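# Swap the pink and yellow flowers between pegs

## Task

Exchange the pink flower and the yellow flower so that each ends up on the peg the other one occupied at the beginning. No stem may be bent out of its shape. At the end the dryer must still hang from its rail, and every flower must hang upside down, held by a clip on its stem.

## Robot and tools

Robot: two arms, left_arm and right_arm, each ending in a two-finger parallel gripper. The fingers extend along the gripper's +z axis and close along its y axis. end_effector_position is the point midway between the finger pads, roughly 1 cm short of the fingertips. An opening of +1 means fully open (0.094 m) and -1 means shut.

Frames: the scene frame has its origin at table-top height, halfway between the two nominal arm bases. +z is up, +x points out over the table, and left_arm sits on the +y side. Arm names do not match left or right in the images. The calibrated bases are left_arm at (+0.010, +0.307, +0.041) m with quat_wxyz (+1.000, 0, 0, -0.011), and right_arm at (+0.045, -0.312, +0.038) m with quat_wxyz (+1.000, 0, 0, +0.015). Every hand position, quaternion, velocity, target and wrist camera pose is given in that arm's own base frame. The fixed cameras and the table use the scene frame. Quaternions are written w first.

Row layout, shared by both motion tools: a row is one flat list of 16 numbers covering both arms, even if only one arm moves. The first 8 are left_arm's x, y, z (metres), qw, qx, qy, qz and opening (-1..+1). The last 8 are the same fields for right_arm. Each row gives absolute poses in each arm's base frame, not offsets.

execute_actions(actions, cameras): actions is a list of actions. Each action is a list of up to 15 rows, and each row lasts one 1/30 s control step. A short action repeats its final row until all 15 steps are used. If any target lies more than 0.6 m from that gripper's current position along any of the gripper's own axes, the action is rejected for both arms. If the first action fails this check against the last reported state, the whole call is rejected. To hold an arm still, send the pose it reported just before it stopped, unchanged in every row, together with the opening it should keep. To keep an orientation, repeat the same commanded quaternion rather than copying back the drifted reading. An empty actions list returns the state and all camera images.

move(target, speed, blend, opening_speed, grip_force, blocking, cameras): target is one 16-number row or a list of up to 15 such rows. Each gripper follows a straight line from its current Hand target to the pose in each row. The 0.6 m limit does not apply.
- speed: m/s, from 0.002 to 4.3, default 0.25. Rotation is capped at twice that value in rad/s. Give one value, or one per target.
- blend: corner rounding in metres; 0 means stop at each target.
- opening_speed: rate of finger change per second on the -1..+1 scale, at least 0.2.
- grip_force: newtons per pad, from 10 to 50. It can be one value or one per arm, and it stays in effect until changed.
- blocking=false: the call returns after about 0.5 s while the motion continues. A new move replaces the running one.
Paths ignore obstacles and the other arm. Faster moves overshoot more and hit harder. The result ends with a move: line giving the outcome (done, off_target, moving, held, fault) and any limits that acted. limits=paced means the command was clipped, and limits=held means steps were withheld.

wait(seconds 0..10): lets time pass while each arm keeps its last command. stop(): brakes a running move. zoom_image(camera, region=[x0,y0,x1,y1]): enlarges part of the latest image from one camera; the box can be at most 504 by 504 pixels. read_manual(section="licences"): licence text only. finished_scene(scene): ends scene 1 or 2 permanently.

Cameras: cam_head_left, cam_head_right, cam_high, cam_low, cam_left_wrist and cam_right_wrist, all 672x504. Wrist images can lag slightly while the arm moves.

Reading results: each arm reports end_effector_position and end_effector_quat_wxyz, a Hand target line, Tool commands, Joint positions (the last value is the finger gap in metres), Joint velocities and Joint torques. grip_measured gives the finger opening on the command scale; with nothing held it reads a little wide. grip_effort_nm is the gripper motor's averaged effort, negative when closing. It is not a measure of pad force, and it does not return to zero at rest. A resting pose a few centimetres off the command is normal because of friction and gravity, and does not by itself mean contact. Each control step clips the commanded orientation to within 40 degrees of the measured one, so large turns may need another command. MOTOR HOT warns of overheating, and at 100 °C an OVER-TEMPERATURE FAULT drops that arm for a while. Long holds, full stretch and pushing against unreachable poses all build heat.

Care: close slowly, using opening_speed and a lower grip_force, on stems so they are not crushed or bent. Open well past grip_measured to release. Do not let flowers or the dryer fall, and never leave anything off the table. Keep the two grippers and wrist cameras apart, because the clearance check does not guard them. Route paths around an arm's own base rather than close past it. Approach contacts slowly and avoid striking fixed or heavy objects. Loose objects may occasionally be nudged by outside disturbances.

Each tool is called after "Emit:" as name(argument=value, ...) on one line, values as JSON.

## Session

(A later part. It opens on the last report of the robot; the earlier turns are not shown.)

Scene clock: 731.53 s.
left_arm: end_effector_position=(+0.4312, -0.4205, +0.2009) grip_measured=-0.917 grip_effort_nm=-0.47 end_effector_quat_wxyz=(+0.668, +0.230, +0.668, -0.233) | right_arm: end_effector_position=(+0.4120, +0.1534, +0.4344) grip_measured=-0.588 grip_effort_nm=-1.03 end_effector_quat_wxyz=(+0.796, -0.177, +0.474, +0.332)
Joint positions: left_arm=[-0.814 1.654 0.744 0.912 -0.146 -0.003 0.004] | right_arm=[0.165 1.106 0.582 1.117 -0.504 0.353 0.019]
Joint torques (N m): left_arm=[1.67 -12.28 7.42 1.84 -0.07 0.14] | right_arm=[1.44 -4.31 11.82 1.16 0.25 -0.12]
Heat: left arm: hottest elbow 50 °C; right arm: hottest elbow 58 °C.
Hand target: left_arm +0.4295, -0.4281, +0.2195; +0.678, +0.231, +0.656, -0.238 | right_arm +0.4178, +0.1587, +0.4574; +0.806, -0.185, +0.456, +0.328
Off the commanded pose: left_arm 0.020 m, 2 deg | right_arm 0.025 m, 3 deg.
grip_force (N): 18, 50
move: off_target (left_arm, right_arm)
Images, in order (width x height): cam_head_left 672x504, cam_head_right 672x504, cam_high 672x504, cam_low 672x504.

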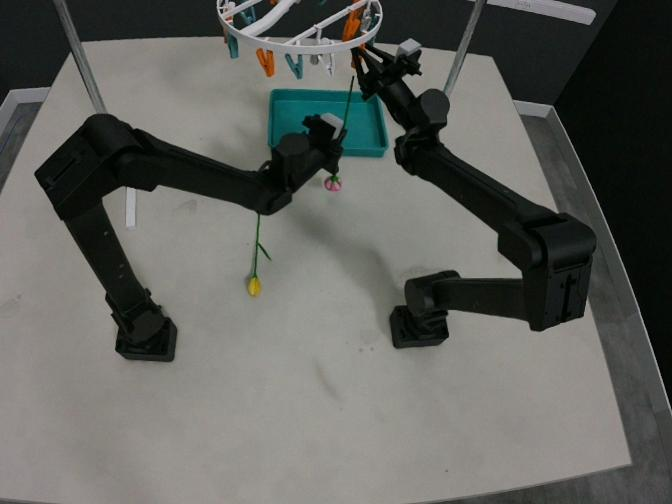

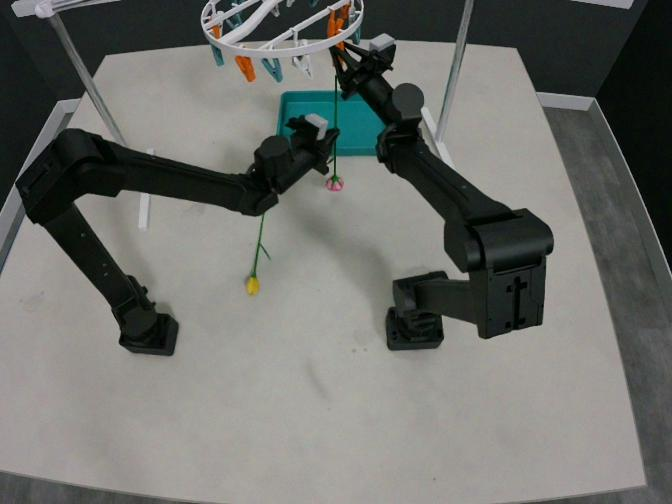

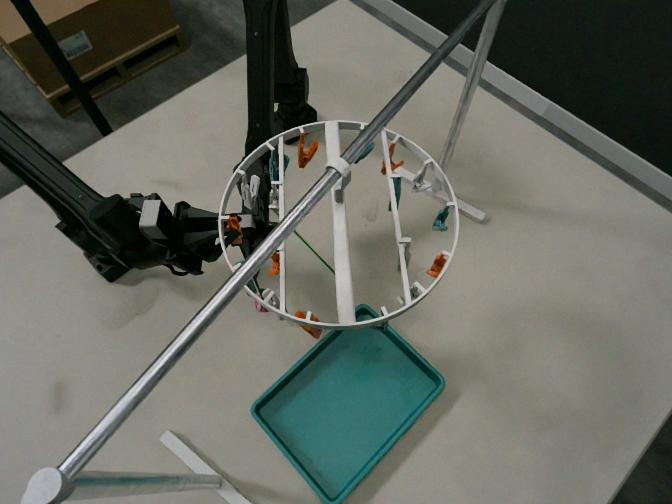

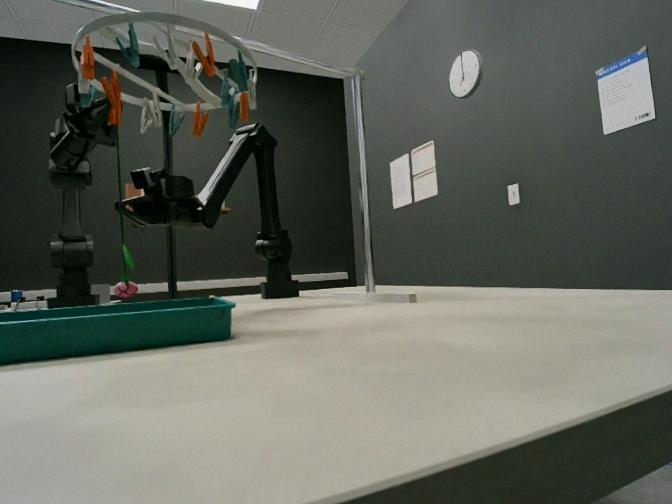

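Emit:
move(target=[0.4373,-0.4379,0.2325,0.6775,0.2308,0.6565,-0.2382,-0.95,0.4192,0.1593,0.458,0.8062,-0.1856,0.4561,0.3281,-0.78], speed=0.04, cameras=["cam_low", "cam_high", "cam_head_left", "cam_head_right"])

Emit:
zoom_image(camera="cam_low", region=[100, 95, 140, 155])

Emit:
zoom_image(camera="cam_high", region=[220, 215, 270, 265])

Emit:
zoom_image(camera="cam_head_left", region=[320, 30, 380, 110])

Emit:
zoom_image(camera="cam_head_right", region=[305, 30, 365, 110])

Scene clock: 751.37 s.
left_arm: end_effector_position=(+0.4321, -0.4229, +0.1984) grip_measured=-0.917 grip_effort_nm=-0.47 end_effector_quat_wxyz=(+0.659, +0.235, +0.677, -0.228) | right_arm: end_effector_position=(+0.4120, +0.1534, +0.4344) grip_measured=-0.588 grip_effort_nm=-1.03 end_effector_quat_wxyz=(+0.796, -0.177, +0.474, +0.332)
Joint positions: left_arm=[-0.816 1.647 0.754 0.864 -0.149 -0.003 0.004] | right_arm=[0.165 1.106 0.582 1.117 -0.504 0.353 0.019]
Joint torques (N m): left_arm=[1.73 -12.45 9.58 1.84 -0.08 0.14] | right_arm=[1.32 -4.48 11.84 1.17 0.25 -0.11]
Heat: left arm: hottest elbow 50 °C; right arm: hottest elbow 59 °C.
Hand target: left_arm +0.4359, -0.4365, +0.2327; +0.678, +0.231, +0.656, -0.238 | right_arm +0.4178, +0.1587, +0.4574; +0.806, -0.185, +0.456, +0.328
Off the commanded pose: left_arm 0.038 m, 3 deg | right_arm 0.025 m, 3 deg.
grip_force (N): 18, 50
move: off_target (left_arm, right_arm)
Images, in order (width x height): cam_head_left 672x504, cam_head_right 672x504, cam_high 672x504, cam_low 672x504.

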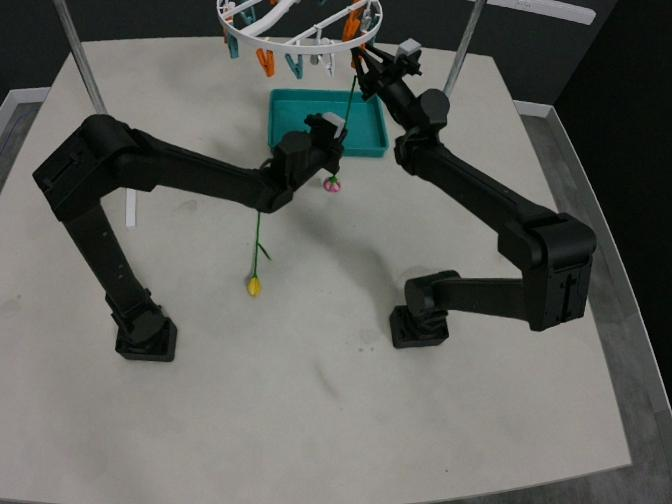

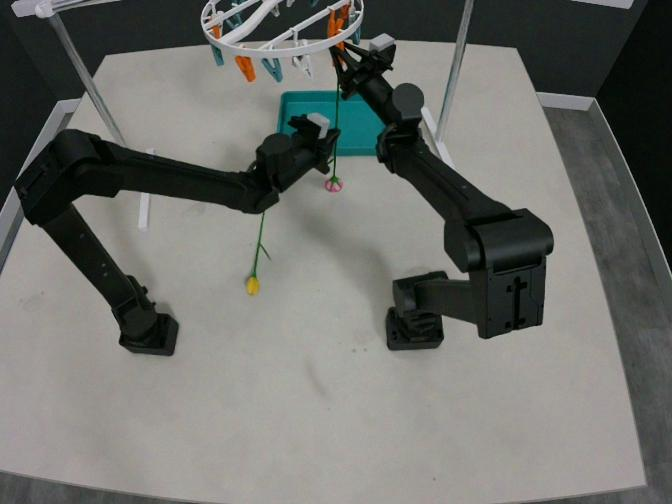

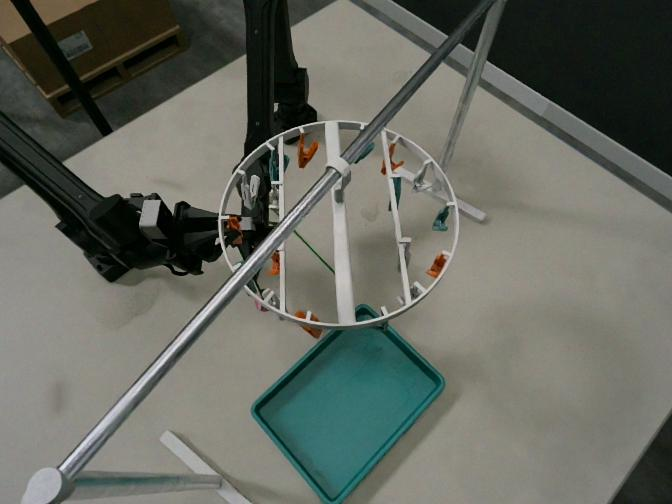

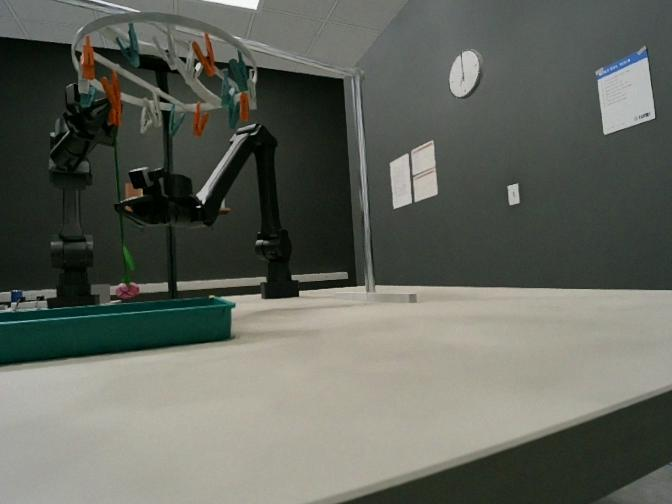

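Scaled by 8.400 from the camera's 672x504 image, which has a finer 960x720 frame.

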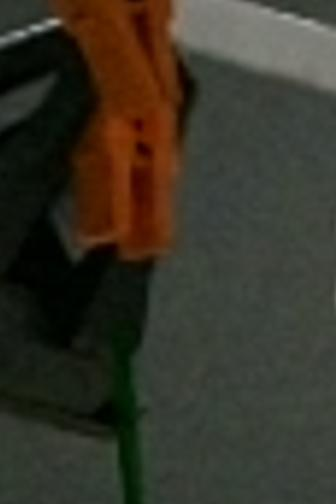

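Scaled by 10.080 from the camera's 672x504 image, which has a finer 960x720 frame.

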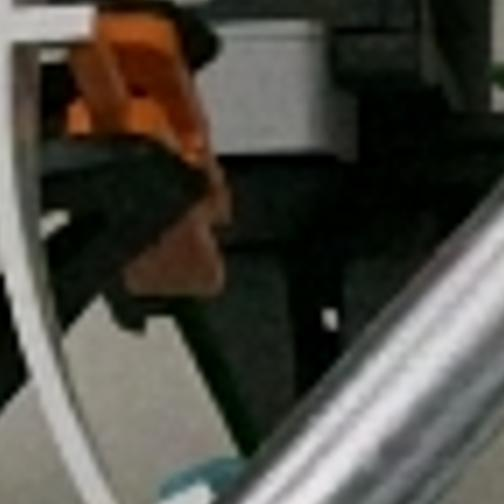

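Scaled by 6.300 from the camera's 672x504 image, which has a finer 960x720 frame.

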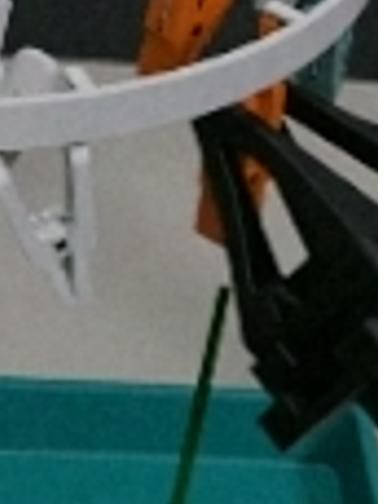

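Scaled by 6.300 from the camera's 672x504 image, which has a finer 960x720 frame.

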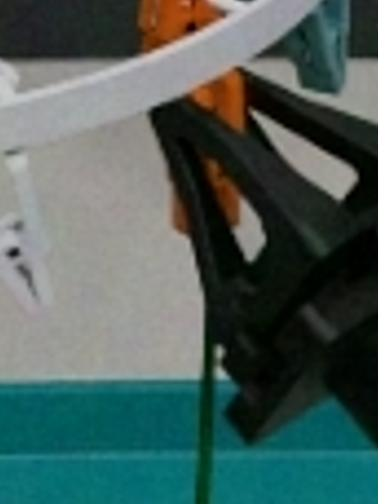

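Emit:
move(target=[0.4373,-0.4379,0.2445,0.6775,0.2308,0.6565,-0.2382,-0.95,0.4192,0.1593,0.458,0.8062,-0.1856,0.4561,0.3281,-0.78], speed=0.04, cameras=["cam_low", "cam_high", "cam_head_left", "cam_head_right"])

Emit:
zoom_image(camera="cam_low", region=[100, 95, 140, 155])

Emit:
zoom_image(camera="cam_high", region=[220, 215, 270, 265])

Emit:
zoom_image(camera="cam_head_left", region=[320, 30, 380, 110])

Emit:
zoom_image(camera="cam_head_right", region=[305, 30, 365, 110])

Scene clock: 762.93 s.
left_arm: end_effector_position=(+0.4323, -0.4230, +0.2096) grip_measured=-0.917 grip_effort_nm=-0.47 end_effector_quat_wxyz=(+0.659, +0.235, +0.678, -0.228) | right_arm: end_effector_position=(+0.4120, +0.1534, +0.4344) grip_measured=-0.588 grip_effort_nm=-1.03 end_effector_quat_wxyz=(+0.796, -0.177, +0.474, +0.332)
Joint positions: left_arm=[-0.816 1.619 0.763 0.827 -0.149 -0.003 0.004] | right_arm=[0.165 1.106 0.582 1.117 -0.504 0.353 0.019]
Joint torques (N m): left_arm=[1.79 -12.28 9.88 1.78 -0.07 0.14] | right_arm=[1.38 -4.48 11.84 1.11 0.24 -0.11]
Heat: left arm: hottest elbow 51 °C; right arm: hottest elbow 60 °C.
Hand target: left_arm +0.4358, -0.4363, +0.2448; +0.678, +0.231, +0.656, -0.238 | right_arm +0.4178, +0.1587, +0.4574; +0.806, -0.185, +0.456, +0.328
Off the commanded pose: left_arm 0.038 m, 4 deg | right_arm 0.025 m, 3 deg.
grip_force (N): 18, 50
move: off_target (left_arm, right_arm)
Images, in order (width x height): cam_head_left 672x504, cam_head_right 672x504, cam_high 672x504, cam_low 672x504.

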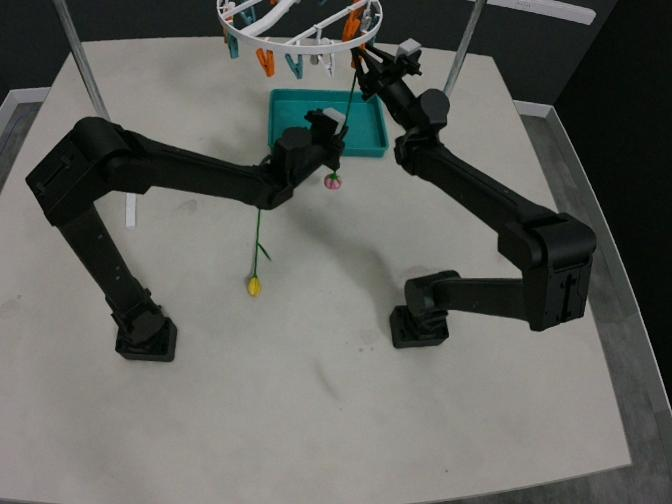

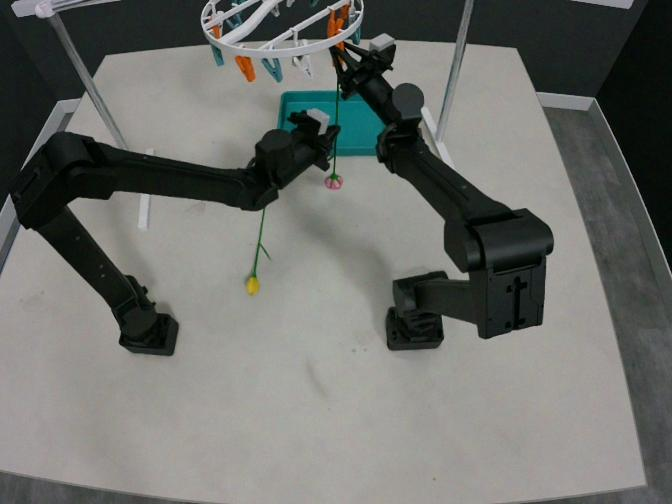

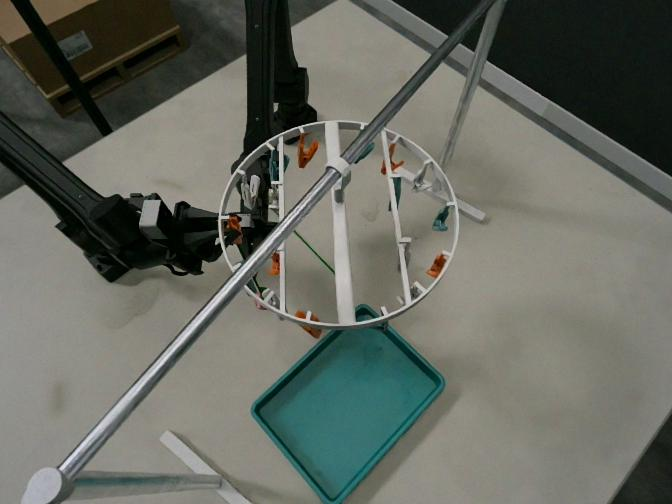

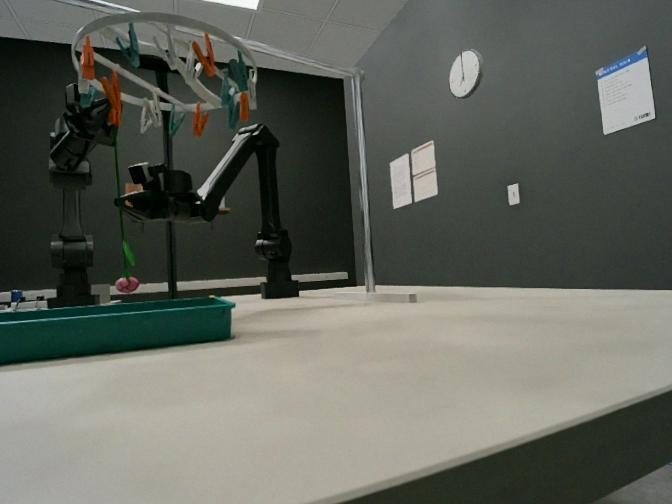

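Scaled by 8.400 from the camera's 672x504 image, which has a finer 960x720 frame.

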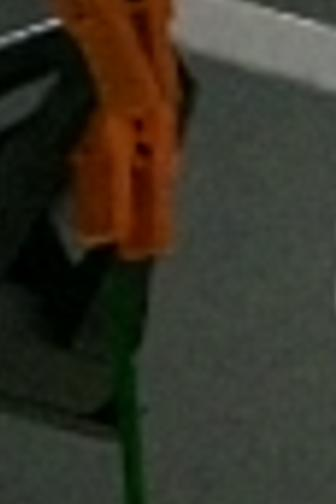

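Scaled by 10.080 from the camera's 672x504 image, which has a finer 960x720 frame.

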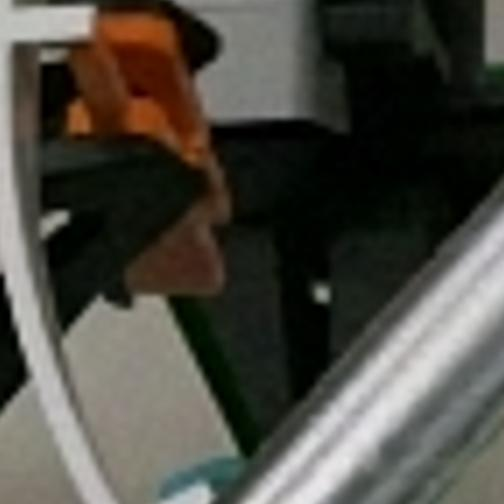

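Scaled by 6.300 from the camera's 672x504 image, which has a finer 960x720 frame.

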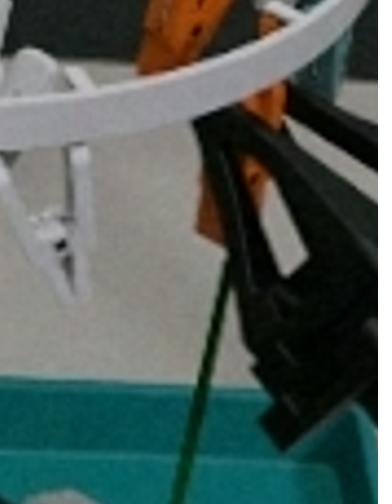

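Scaled by 6.300 from the camera's 672x504 image, which has a finer 960x720 frame.

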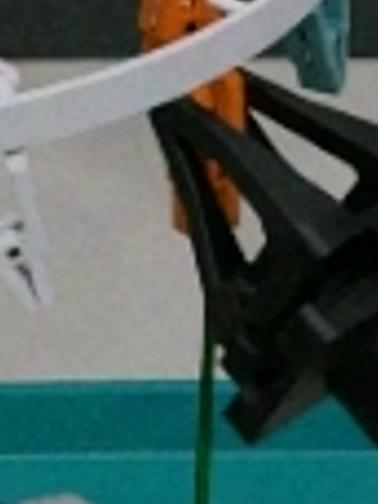

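Emit:
move(target=[0.4373,-0.4379,0.2535,0.6775,0.2308,0.6565,-0.2382,-0.95,0.4192,0.1593,0.458,0.8062,-0.1856,0.4561,0.3281,-0.78], speed=0.04, cameras=["cam_low", "cam_high", "cam_head_left", "cam_head_right"])

Emit:
zoom_image(camera="cam_low", region=[102, 104, 130, 138])

Emit:
zoom_image(camera="cam_high", region=[220, 215, 270, 265])

Emit:
zoom_image(camera="cam_head_left", region=[320, 30, 380, 110])

Emit:
zoom_image(camera="cam_head_right", region=[305, 30, 365, 110])

Scene clock: 770.03 s.
left_arm: end_effector_position=(+0.4324, -0.4231, +0.2173) grip_measured=-0.917 grip_effort_nm=-0.47 end_effector_quat_wxyz=(+0.658, +0.236, +0.678, -0.228) | right_arm: end_effector_position=(+0.4120, +0.1534, +0.4344) grip_measured=-0.588 grip_effort_nm=-1.03 end_effector_quat_wxyz=(+0.796, -0.177, +0.474, +0.332)
Joint positions: left_arm=[-0.816 1.6 0.769 0.8 -0.149 -0.003 0.004] | right_arm=[0.165 1.106 0.582 1.117 -0.504 0.353 0.019]
Joint torques (N m): left_arm=[1.73 -12.22 10.11 1.74 -0.07 0.14] | right_arm=[1.2 -4.37 11.89 1.1 0.25 -0.11]
Heat: left arm: hottest elbow 54 °C; right arm: hottest elbow 60 °C.
Hand target: left_arm +0.4358, -0.4363, +0.2537; +0.678, +0.230, +0.656, -0.238 | right_arm +0.4178, +0.1587, +0.4574; +0.806, -0.185, +0.456, +0.328
Off the commanded pose: left_arm 0.039 m, 4 deg | right_arm 0.025 m, 3 deg.
grip_force (N): 18, 50
move: off_target (left_arm, right_arm)
Images, in order (width x height): cam_head_left 672x504, cam_head_right 672x504, cam_high 672x504, cam_low 672x504.

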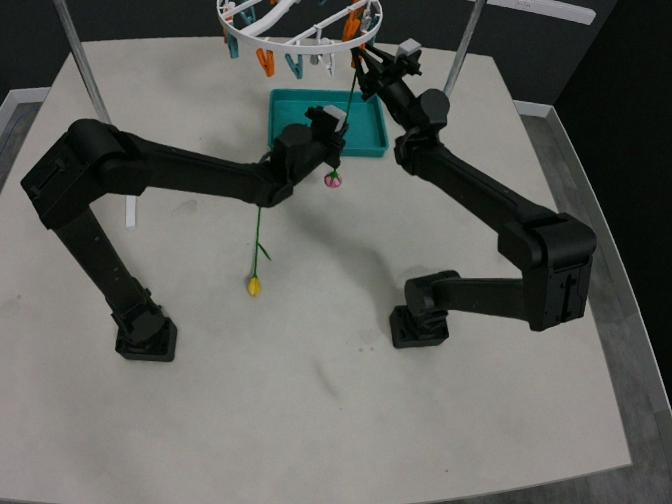

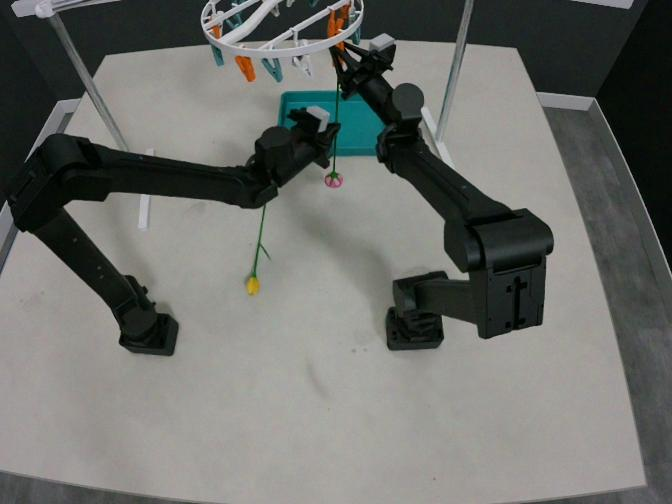

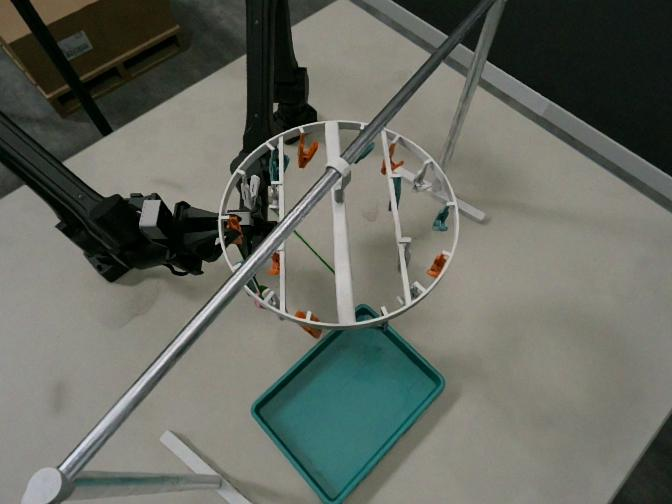

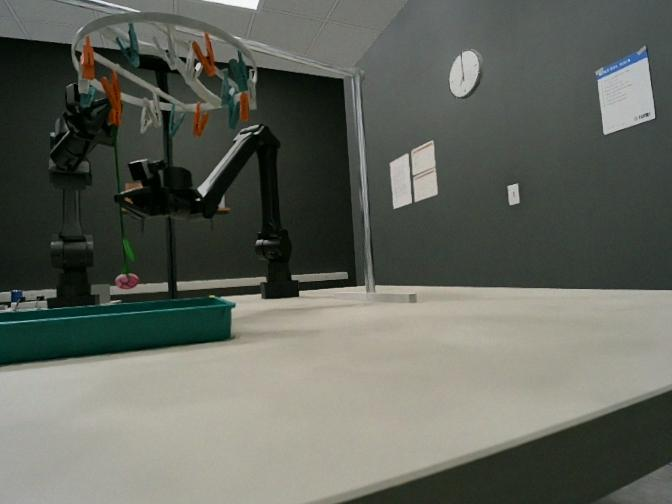

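Scaled by 14.824 from the camera's 672x504 image, which has a finer 960x720 frame.

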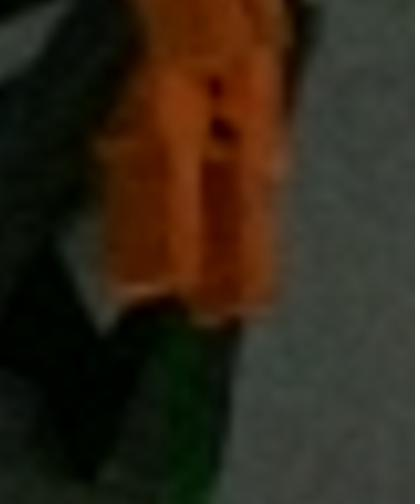

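Scaled by 10.080 from the camera's 672x504 image, which has a finer 960x720 frame.

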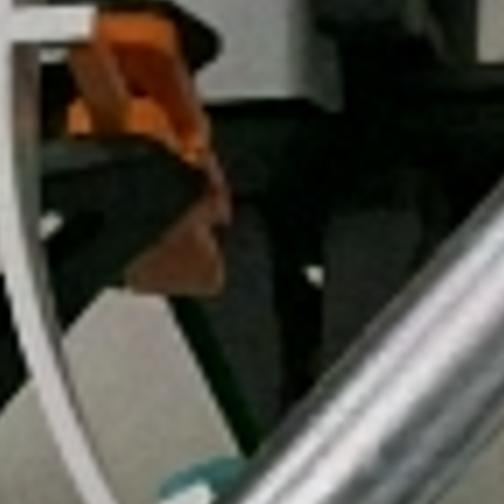

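Scaled by 6.300 from the camera's 672x504 image, which has a finer 960x720 frame.

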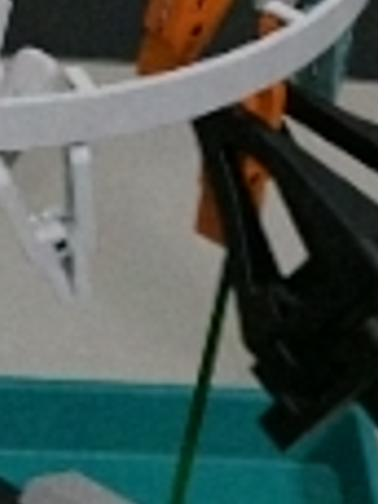

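Scaled by 6.300 from the camera's 672x504 image, which has a finer 960x720 frame.

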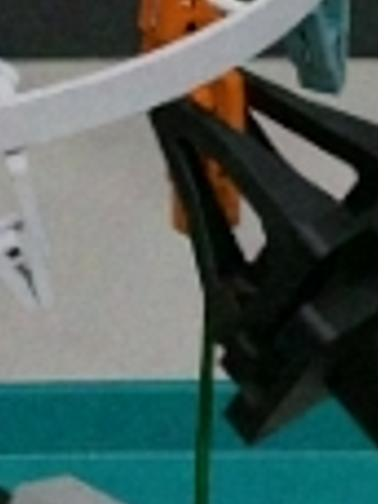

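Emit:
move(target=[0.4373,-0.4379,0.2635,0.6775,0.2308,0.6565,-0.2382,-0.95,0.4192,0.1593,0.458,0.8062,-0.1856,0.4561,0.3281,-0.78], speed=0.04, cameras=["cam_low", "cam_high", "cam_head_left"])

Emit:
zoom_image(camera="cam_low", region=[102, 104, 130, 138])

Emit:
zoom_image(camera="cam_high", region=[220, 215, 270, 265])

Emit:
zoom_image(camera="cam_head_left", region=[320, 30, 380, 110])

Scene clock: 778.13 s.
left_arm: end_effector_position=(+0.4326, -0.4233, +0.2263) grip_measured=-0.917 grip_effort_nm=-0.47 end_effector_quat_wxyz=(+0.658, +0.236, +0.678, -0.227) | right_arm: end_effector_position=(+0.4120, +0.1534, +0.4344) grip_measured=-0.588 grip_effort_nm=-1.03 end_effector_quat_wxyz=(+0.796, -0.177, +0.474, +0.332)
Joint positions: left_arm=[-0.816 1.579 0.778 0.769 -0.149 -0.003 0.004] | right_arm=[0.165 1.106 0.582 1.117 -0.504 0.353 0.019]
Joint torques (N m): left_arm=[1.79 -12.04 10.37 1.68 -0.07 0.14] | right_arm=[1.32 -4.37 11.85 1.1 0.25 -0.12]
Heat: left arm: hottest elbow 56 °C; right arm: hottest elbow 60 °C.
Hand target: left_arm +0.4357, -0.4362, +0.2636; +0.678, +0.231, +0.656, -0.238 | right_arm +0.4178, +0.1587, +0.4574; +0.806, -0.185, +0.456, +0.328
Off the commanded pose: left_arm 0.040 m, 4 deg | right_arm 0.025 m, 3 deg.
grip_force (N): 18, 50
move: off_target (left_arm, right_arm)
Images, in order (width x height): cam_head_left 672x504, cam_high 672x504, cam_low 672x504.

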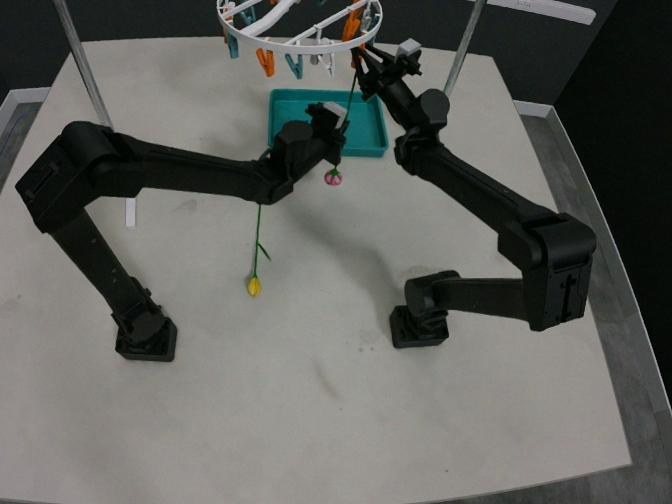

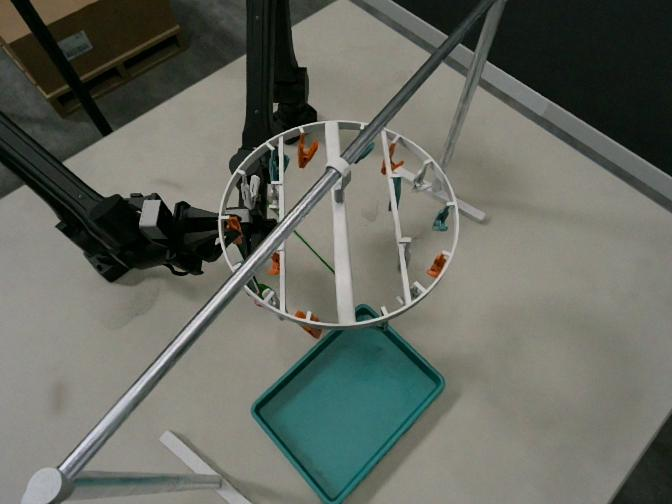

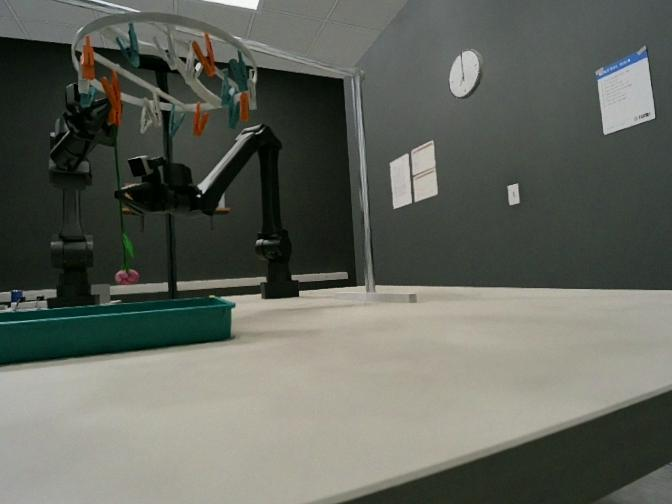

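Scaled by 14.824 from the camera's 672x504 image, which has a finer 960x720 frame.

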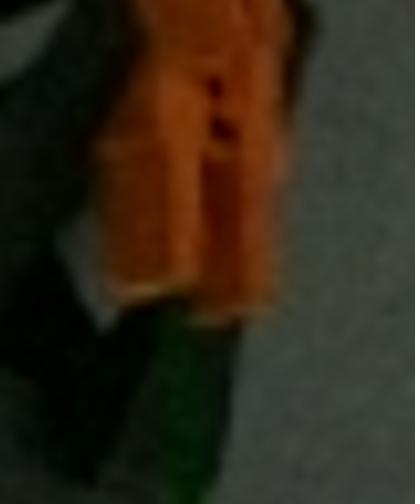

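Scaled by 10.080 from the camera's 672x504 image, which has a finer 960x720 frame.

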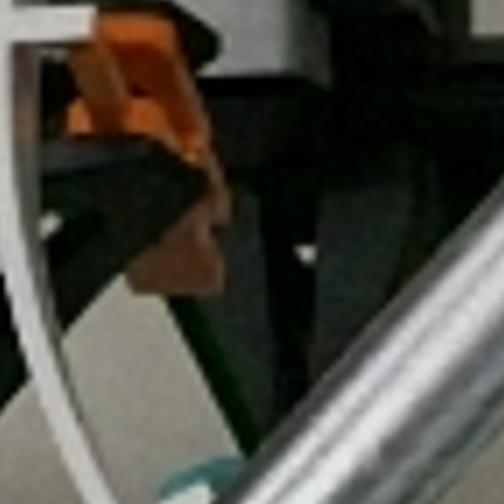

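Scaled by 6.300 from the camera's 672x504 image, which has a finer 960x720 frame.

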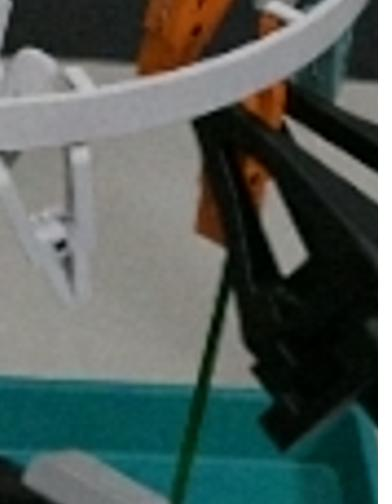

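Emit:
move(target=[0.4373,-0.4379,0.273,0.6775,0.2308,0.6565,-0.2382,-0.95,0.4192,0.1593,0.458,0.8062,-0.1856,0.4561,0.3281,-0.78], speed=0.04, cameras=["cam_low", "cam_high", "cam_head_left", "cam_left_wrist"])

Emit:
zoom_image(camera="cam_low", region=[102, 104, 130, 138])

Emit:
zoom_image(camera="cam_high", region=[220, 215, 270, 265])

Emit:
zoom_image(camera="cam_head_left", region=[320, 30, 380, 110])

Scene clock: 783.77 s.
left_arm: end_effector_position=(+0.4327, -0.4234, +0.2348) grip_measured=-0.917 grip_effort_nm=-0.47 end_effector_quat_wxyz=(+0.657, +0.236, +0.679, -0.227) | right_arm: end_effector_position=(+0.4120, +0.1534, +0.4344) grip_measured=-0.588 grip_effort_nm=-1.03 end_effector_quat_wxyz=(+0.796, -0.177, +0.474, +0.332)
Joint positions: left_arm=[-0.816 1.559 0.786 0.74 -0.149 -0.003 0.004] | right_arm=[0.165 1.106 0.582 1.117 -0.504 0.353 0.019]
Joint torques (N m): left_arm=[1.73 -11.99 10.61 1.85 -0.08 0.14] | right_arm=[1.55 -4.48 11.84 1.11 0.24 -0.11]
Heat: left arm: hottest elbow 56 °C; right arm: hottest elbow 60 °C.
Hand target: left_arm +0.4356, -0.4361, +0.2731; +0.678, +0.231, +0.656, -0.238 | right_arm +0.4178, +0.1587, +0.4574; +0.806, -0.185, +0.456, +0.328
Off the commanded pose: left_arm 0.041 m, 4 deg | right_arm 0.025 m, 3 deg.
grip_force (N): 18, 50
move: off_target (left_arm, right_arm)
camera_calibration:
cam_left_wrist: T_world_to_cam=[[-0.615081, -0.788309, -0.01565, -0.0640562], [-0.346481, 0.288066, -0.892731, 0.519309], [0.708256, -0.543679, -0.450318, -0.338538], [0, 0, 0, 1]] pos_world=[0.380302, -0.384147, 0.310151]
Images, in order (width x height): cam_head_left 672x504, cam_high 672x504, cam_low 672x504, cam_left_wrist 672x504.

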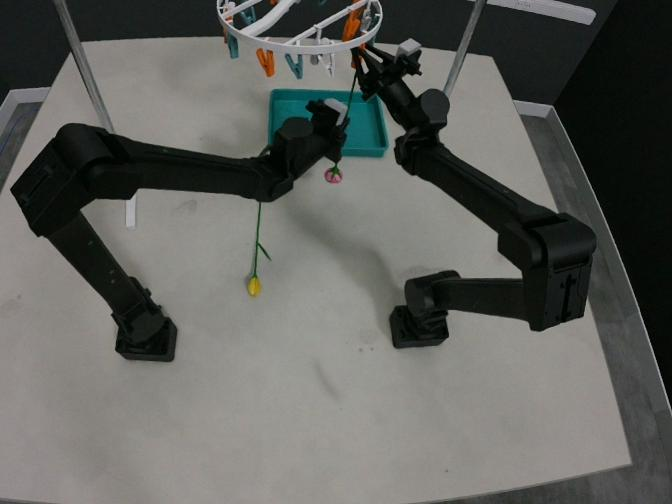

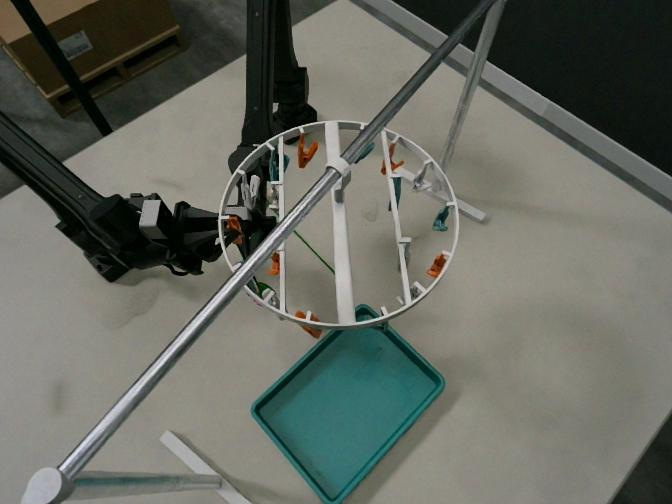

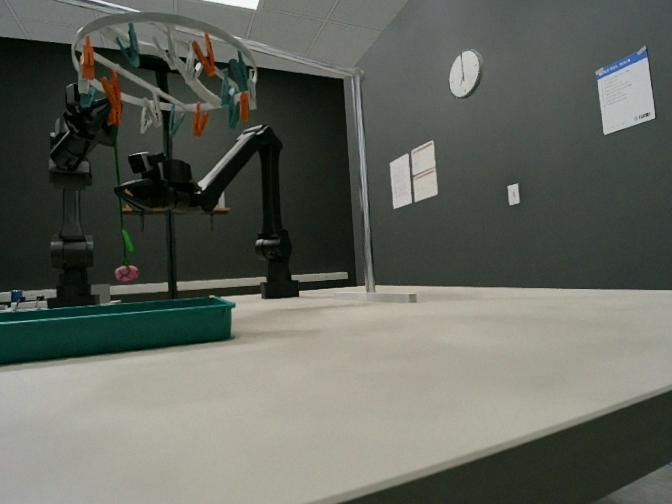

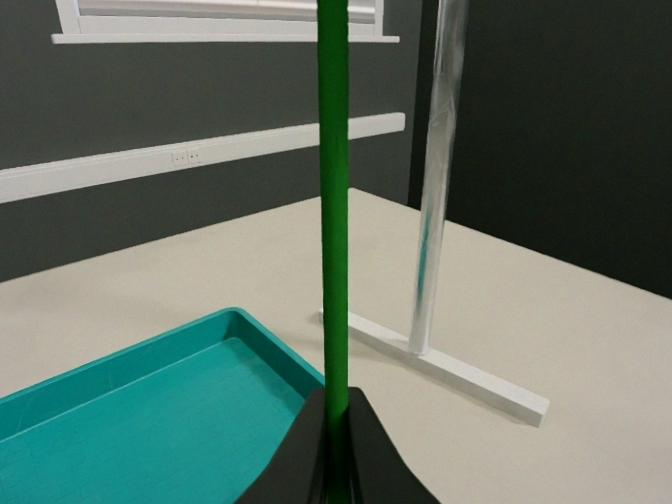

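Scaled by 14.824 from the camera's 672x504 image, which has a finer 960x720 frame.

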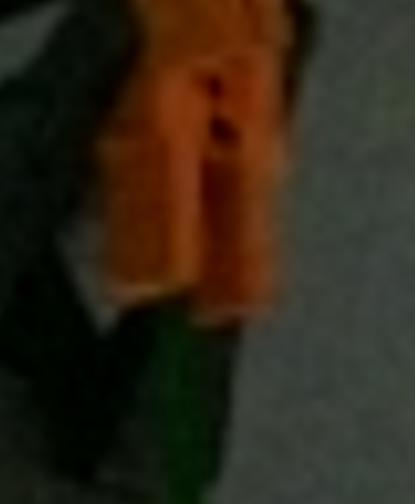

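Scaled by 10.080 from the camera's 672x504 image, which has a finer 960x720 frame.

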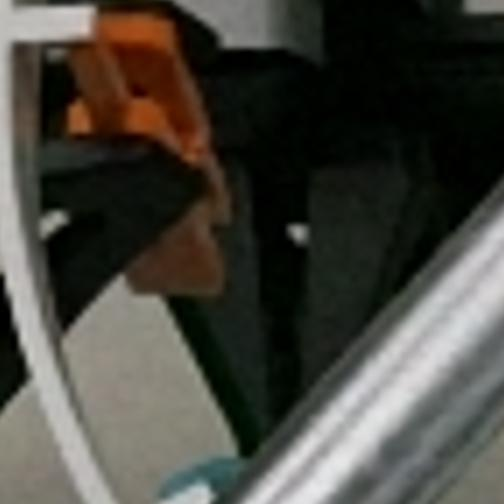

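Scaled by 6.300 from the camera's 672x504 image, which has a finer 960x720 frame.

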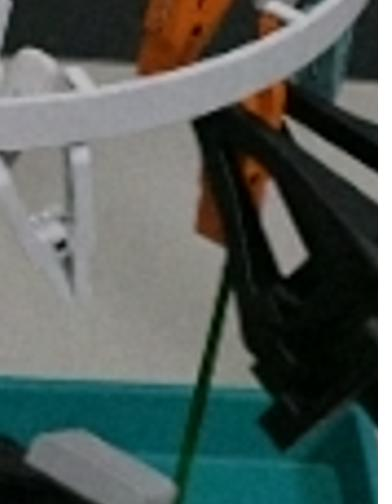

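Emit:
move(target=[0.4373,-0.4379,0.273,0.6775,0.2308,0.6565,-0.2382,-0.95,0.4192,0.1593,0.458,0.8062,-0.1856,0.4561,0.3281,0.0], speed=0.04, opening_speed=0.4, cameras=["cam_low", "cam_high", "cam_head_left", "cam_right_wrist"])

Emit:
zoom_image(camera="cam_low", region=[90, 70, 150, 150])

Emit:
zoom_image(camera="cam_high", region=[215, 200, 275, 265])

Emit:
zoom_image(camera="cam_head_left", region=[320, 30, 380, 110])

Scene clock: 788.50 s.
left_arm: end_effector_position=(+0.4326, -0.4233, +0.2356) grip_measured=-0.917 grip_effort_nm=-0.47 end_effector_quat_wxyz=(+0.658, +0.236, +0.678, -0.227) | right_arm: end_effector_position=(+0.4119, +0.1536, +0.4344) grip_measured=-0.002 grip_effort_nm=0.08 end_effector_quat_wxyz=(+0.796, -0.177, +0.474, +0.333)
Joint positions: left_arm=[-0.816 1.558 0.786 0.74 -0.149 -0.003 0.004] | right_arm=[0.165 1.106 0.582 1.117 -0.504 0.353 0.047]
Joint torques (N m): left_arm=[1.73 -11.81 10.61 1.8 -0.07 0.14] | right_arm=[1.38 -4.48 11.9 1.17 0.23 -0.12]
Heat: left arm: hottest elbow 57 °C; right arm: hottest elbow 61 °C.
Hand target: left_arm +0.4356, -0.4361, +0.2730; +0.677, +0.231, +0.657, -0.238 | right_arm +0.4178, +0.1587, +0.4574; +0.806, -0.185, +0.456, +0.328
Off the commanded pose: left_arm 0.040 m, 4 deg | right_arm 0.025 m, 3 deg.
grip_force (N): 18, 50
move: off_target (left_arm, right_arm)
camera_calibration:
cam_right_wrist: T_world_to_cam=[[0.697501, -0.716206, -0.0232532, -0.168341], [0.0428122, 0.0740423, -0.996336, 0.444132], [0.715303, 0.69395, 0.082307, -0.348177], [0, 0, 0, 1]] pos_world=[0.347456, 0.0881658, 0.467247]
Images, in order (width x height): cam_head_left 672x504, cam_high 672x504, cam_low 672x504, cam_right_wrist 672x504.

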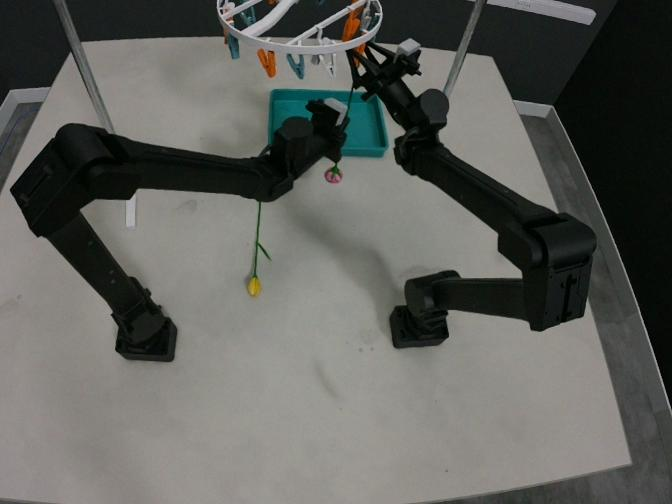

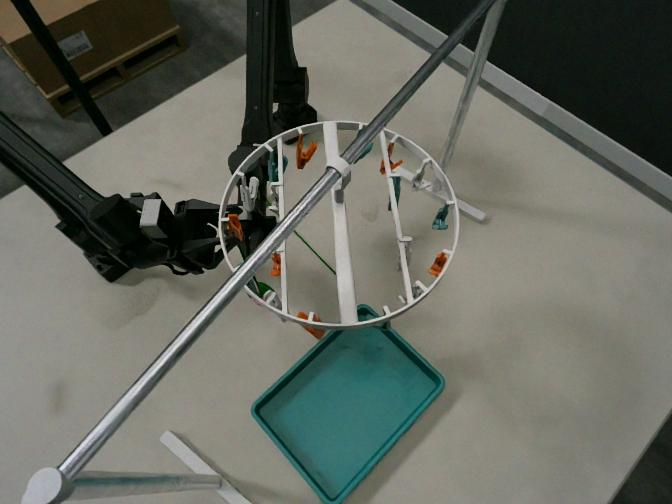

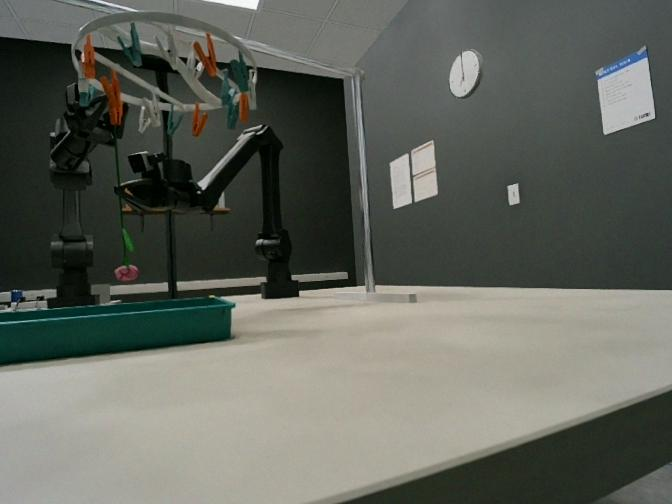

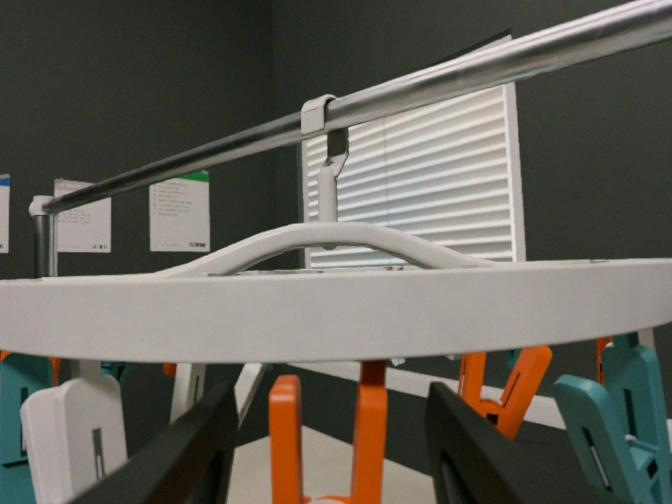

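Scaled by 6.300 from the camera's 672x504 image, which has a finer 960x720 frame.

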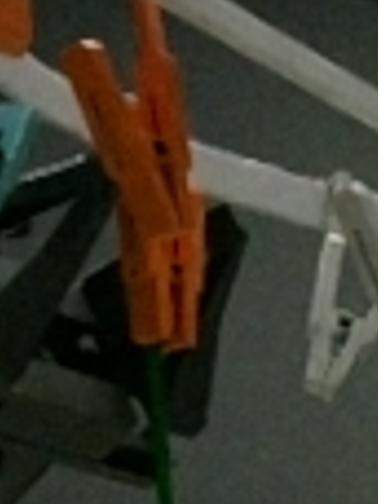

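Scaled by 7.754 from the camera's 672x504 image, which has a finer 960x720 frame.

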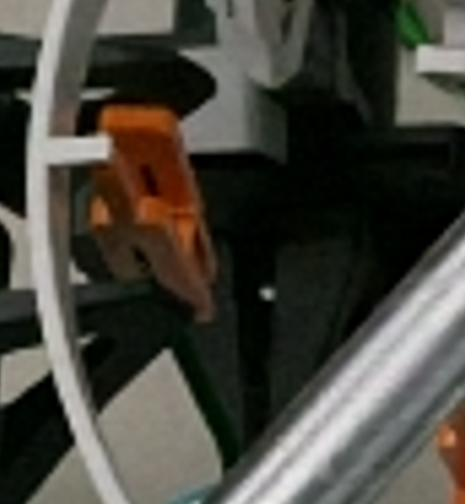

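Scaled by 6.300 from the camera's 672x504 image, which has a finer 960x720 frame.

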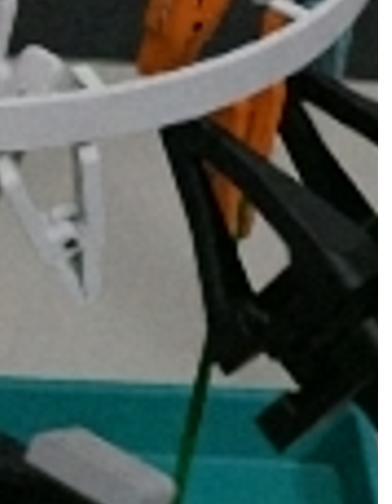

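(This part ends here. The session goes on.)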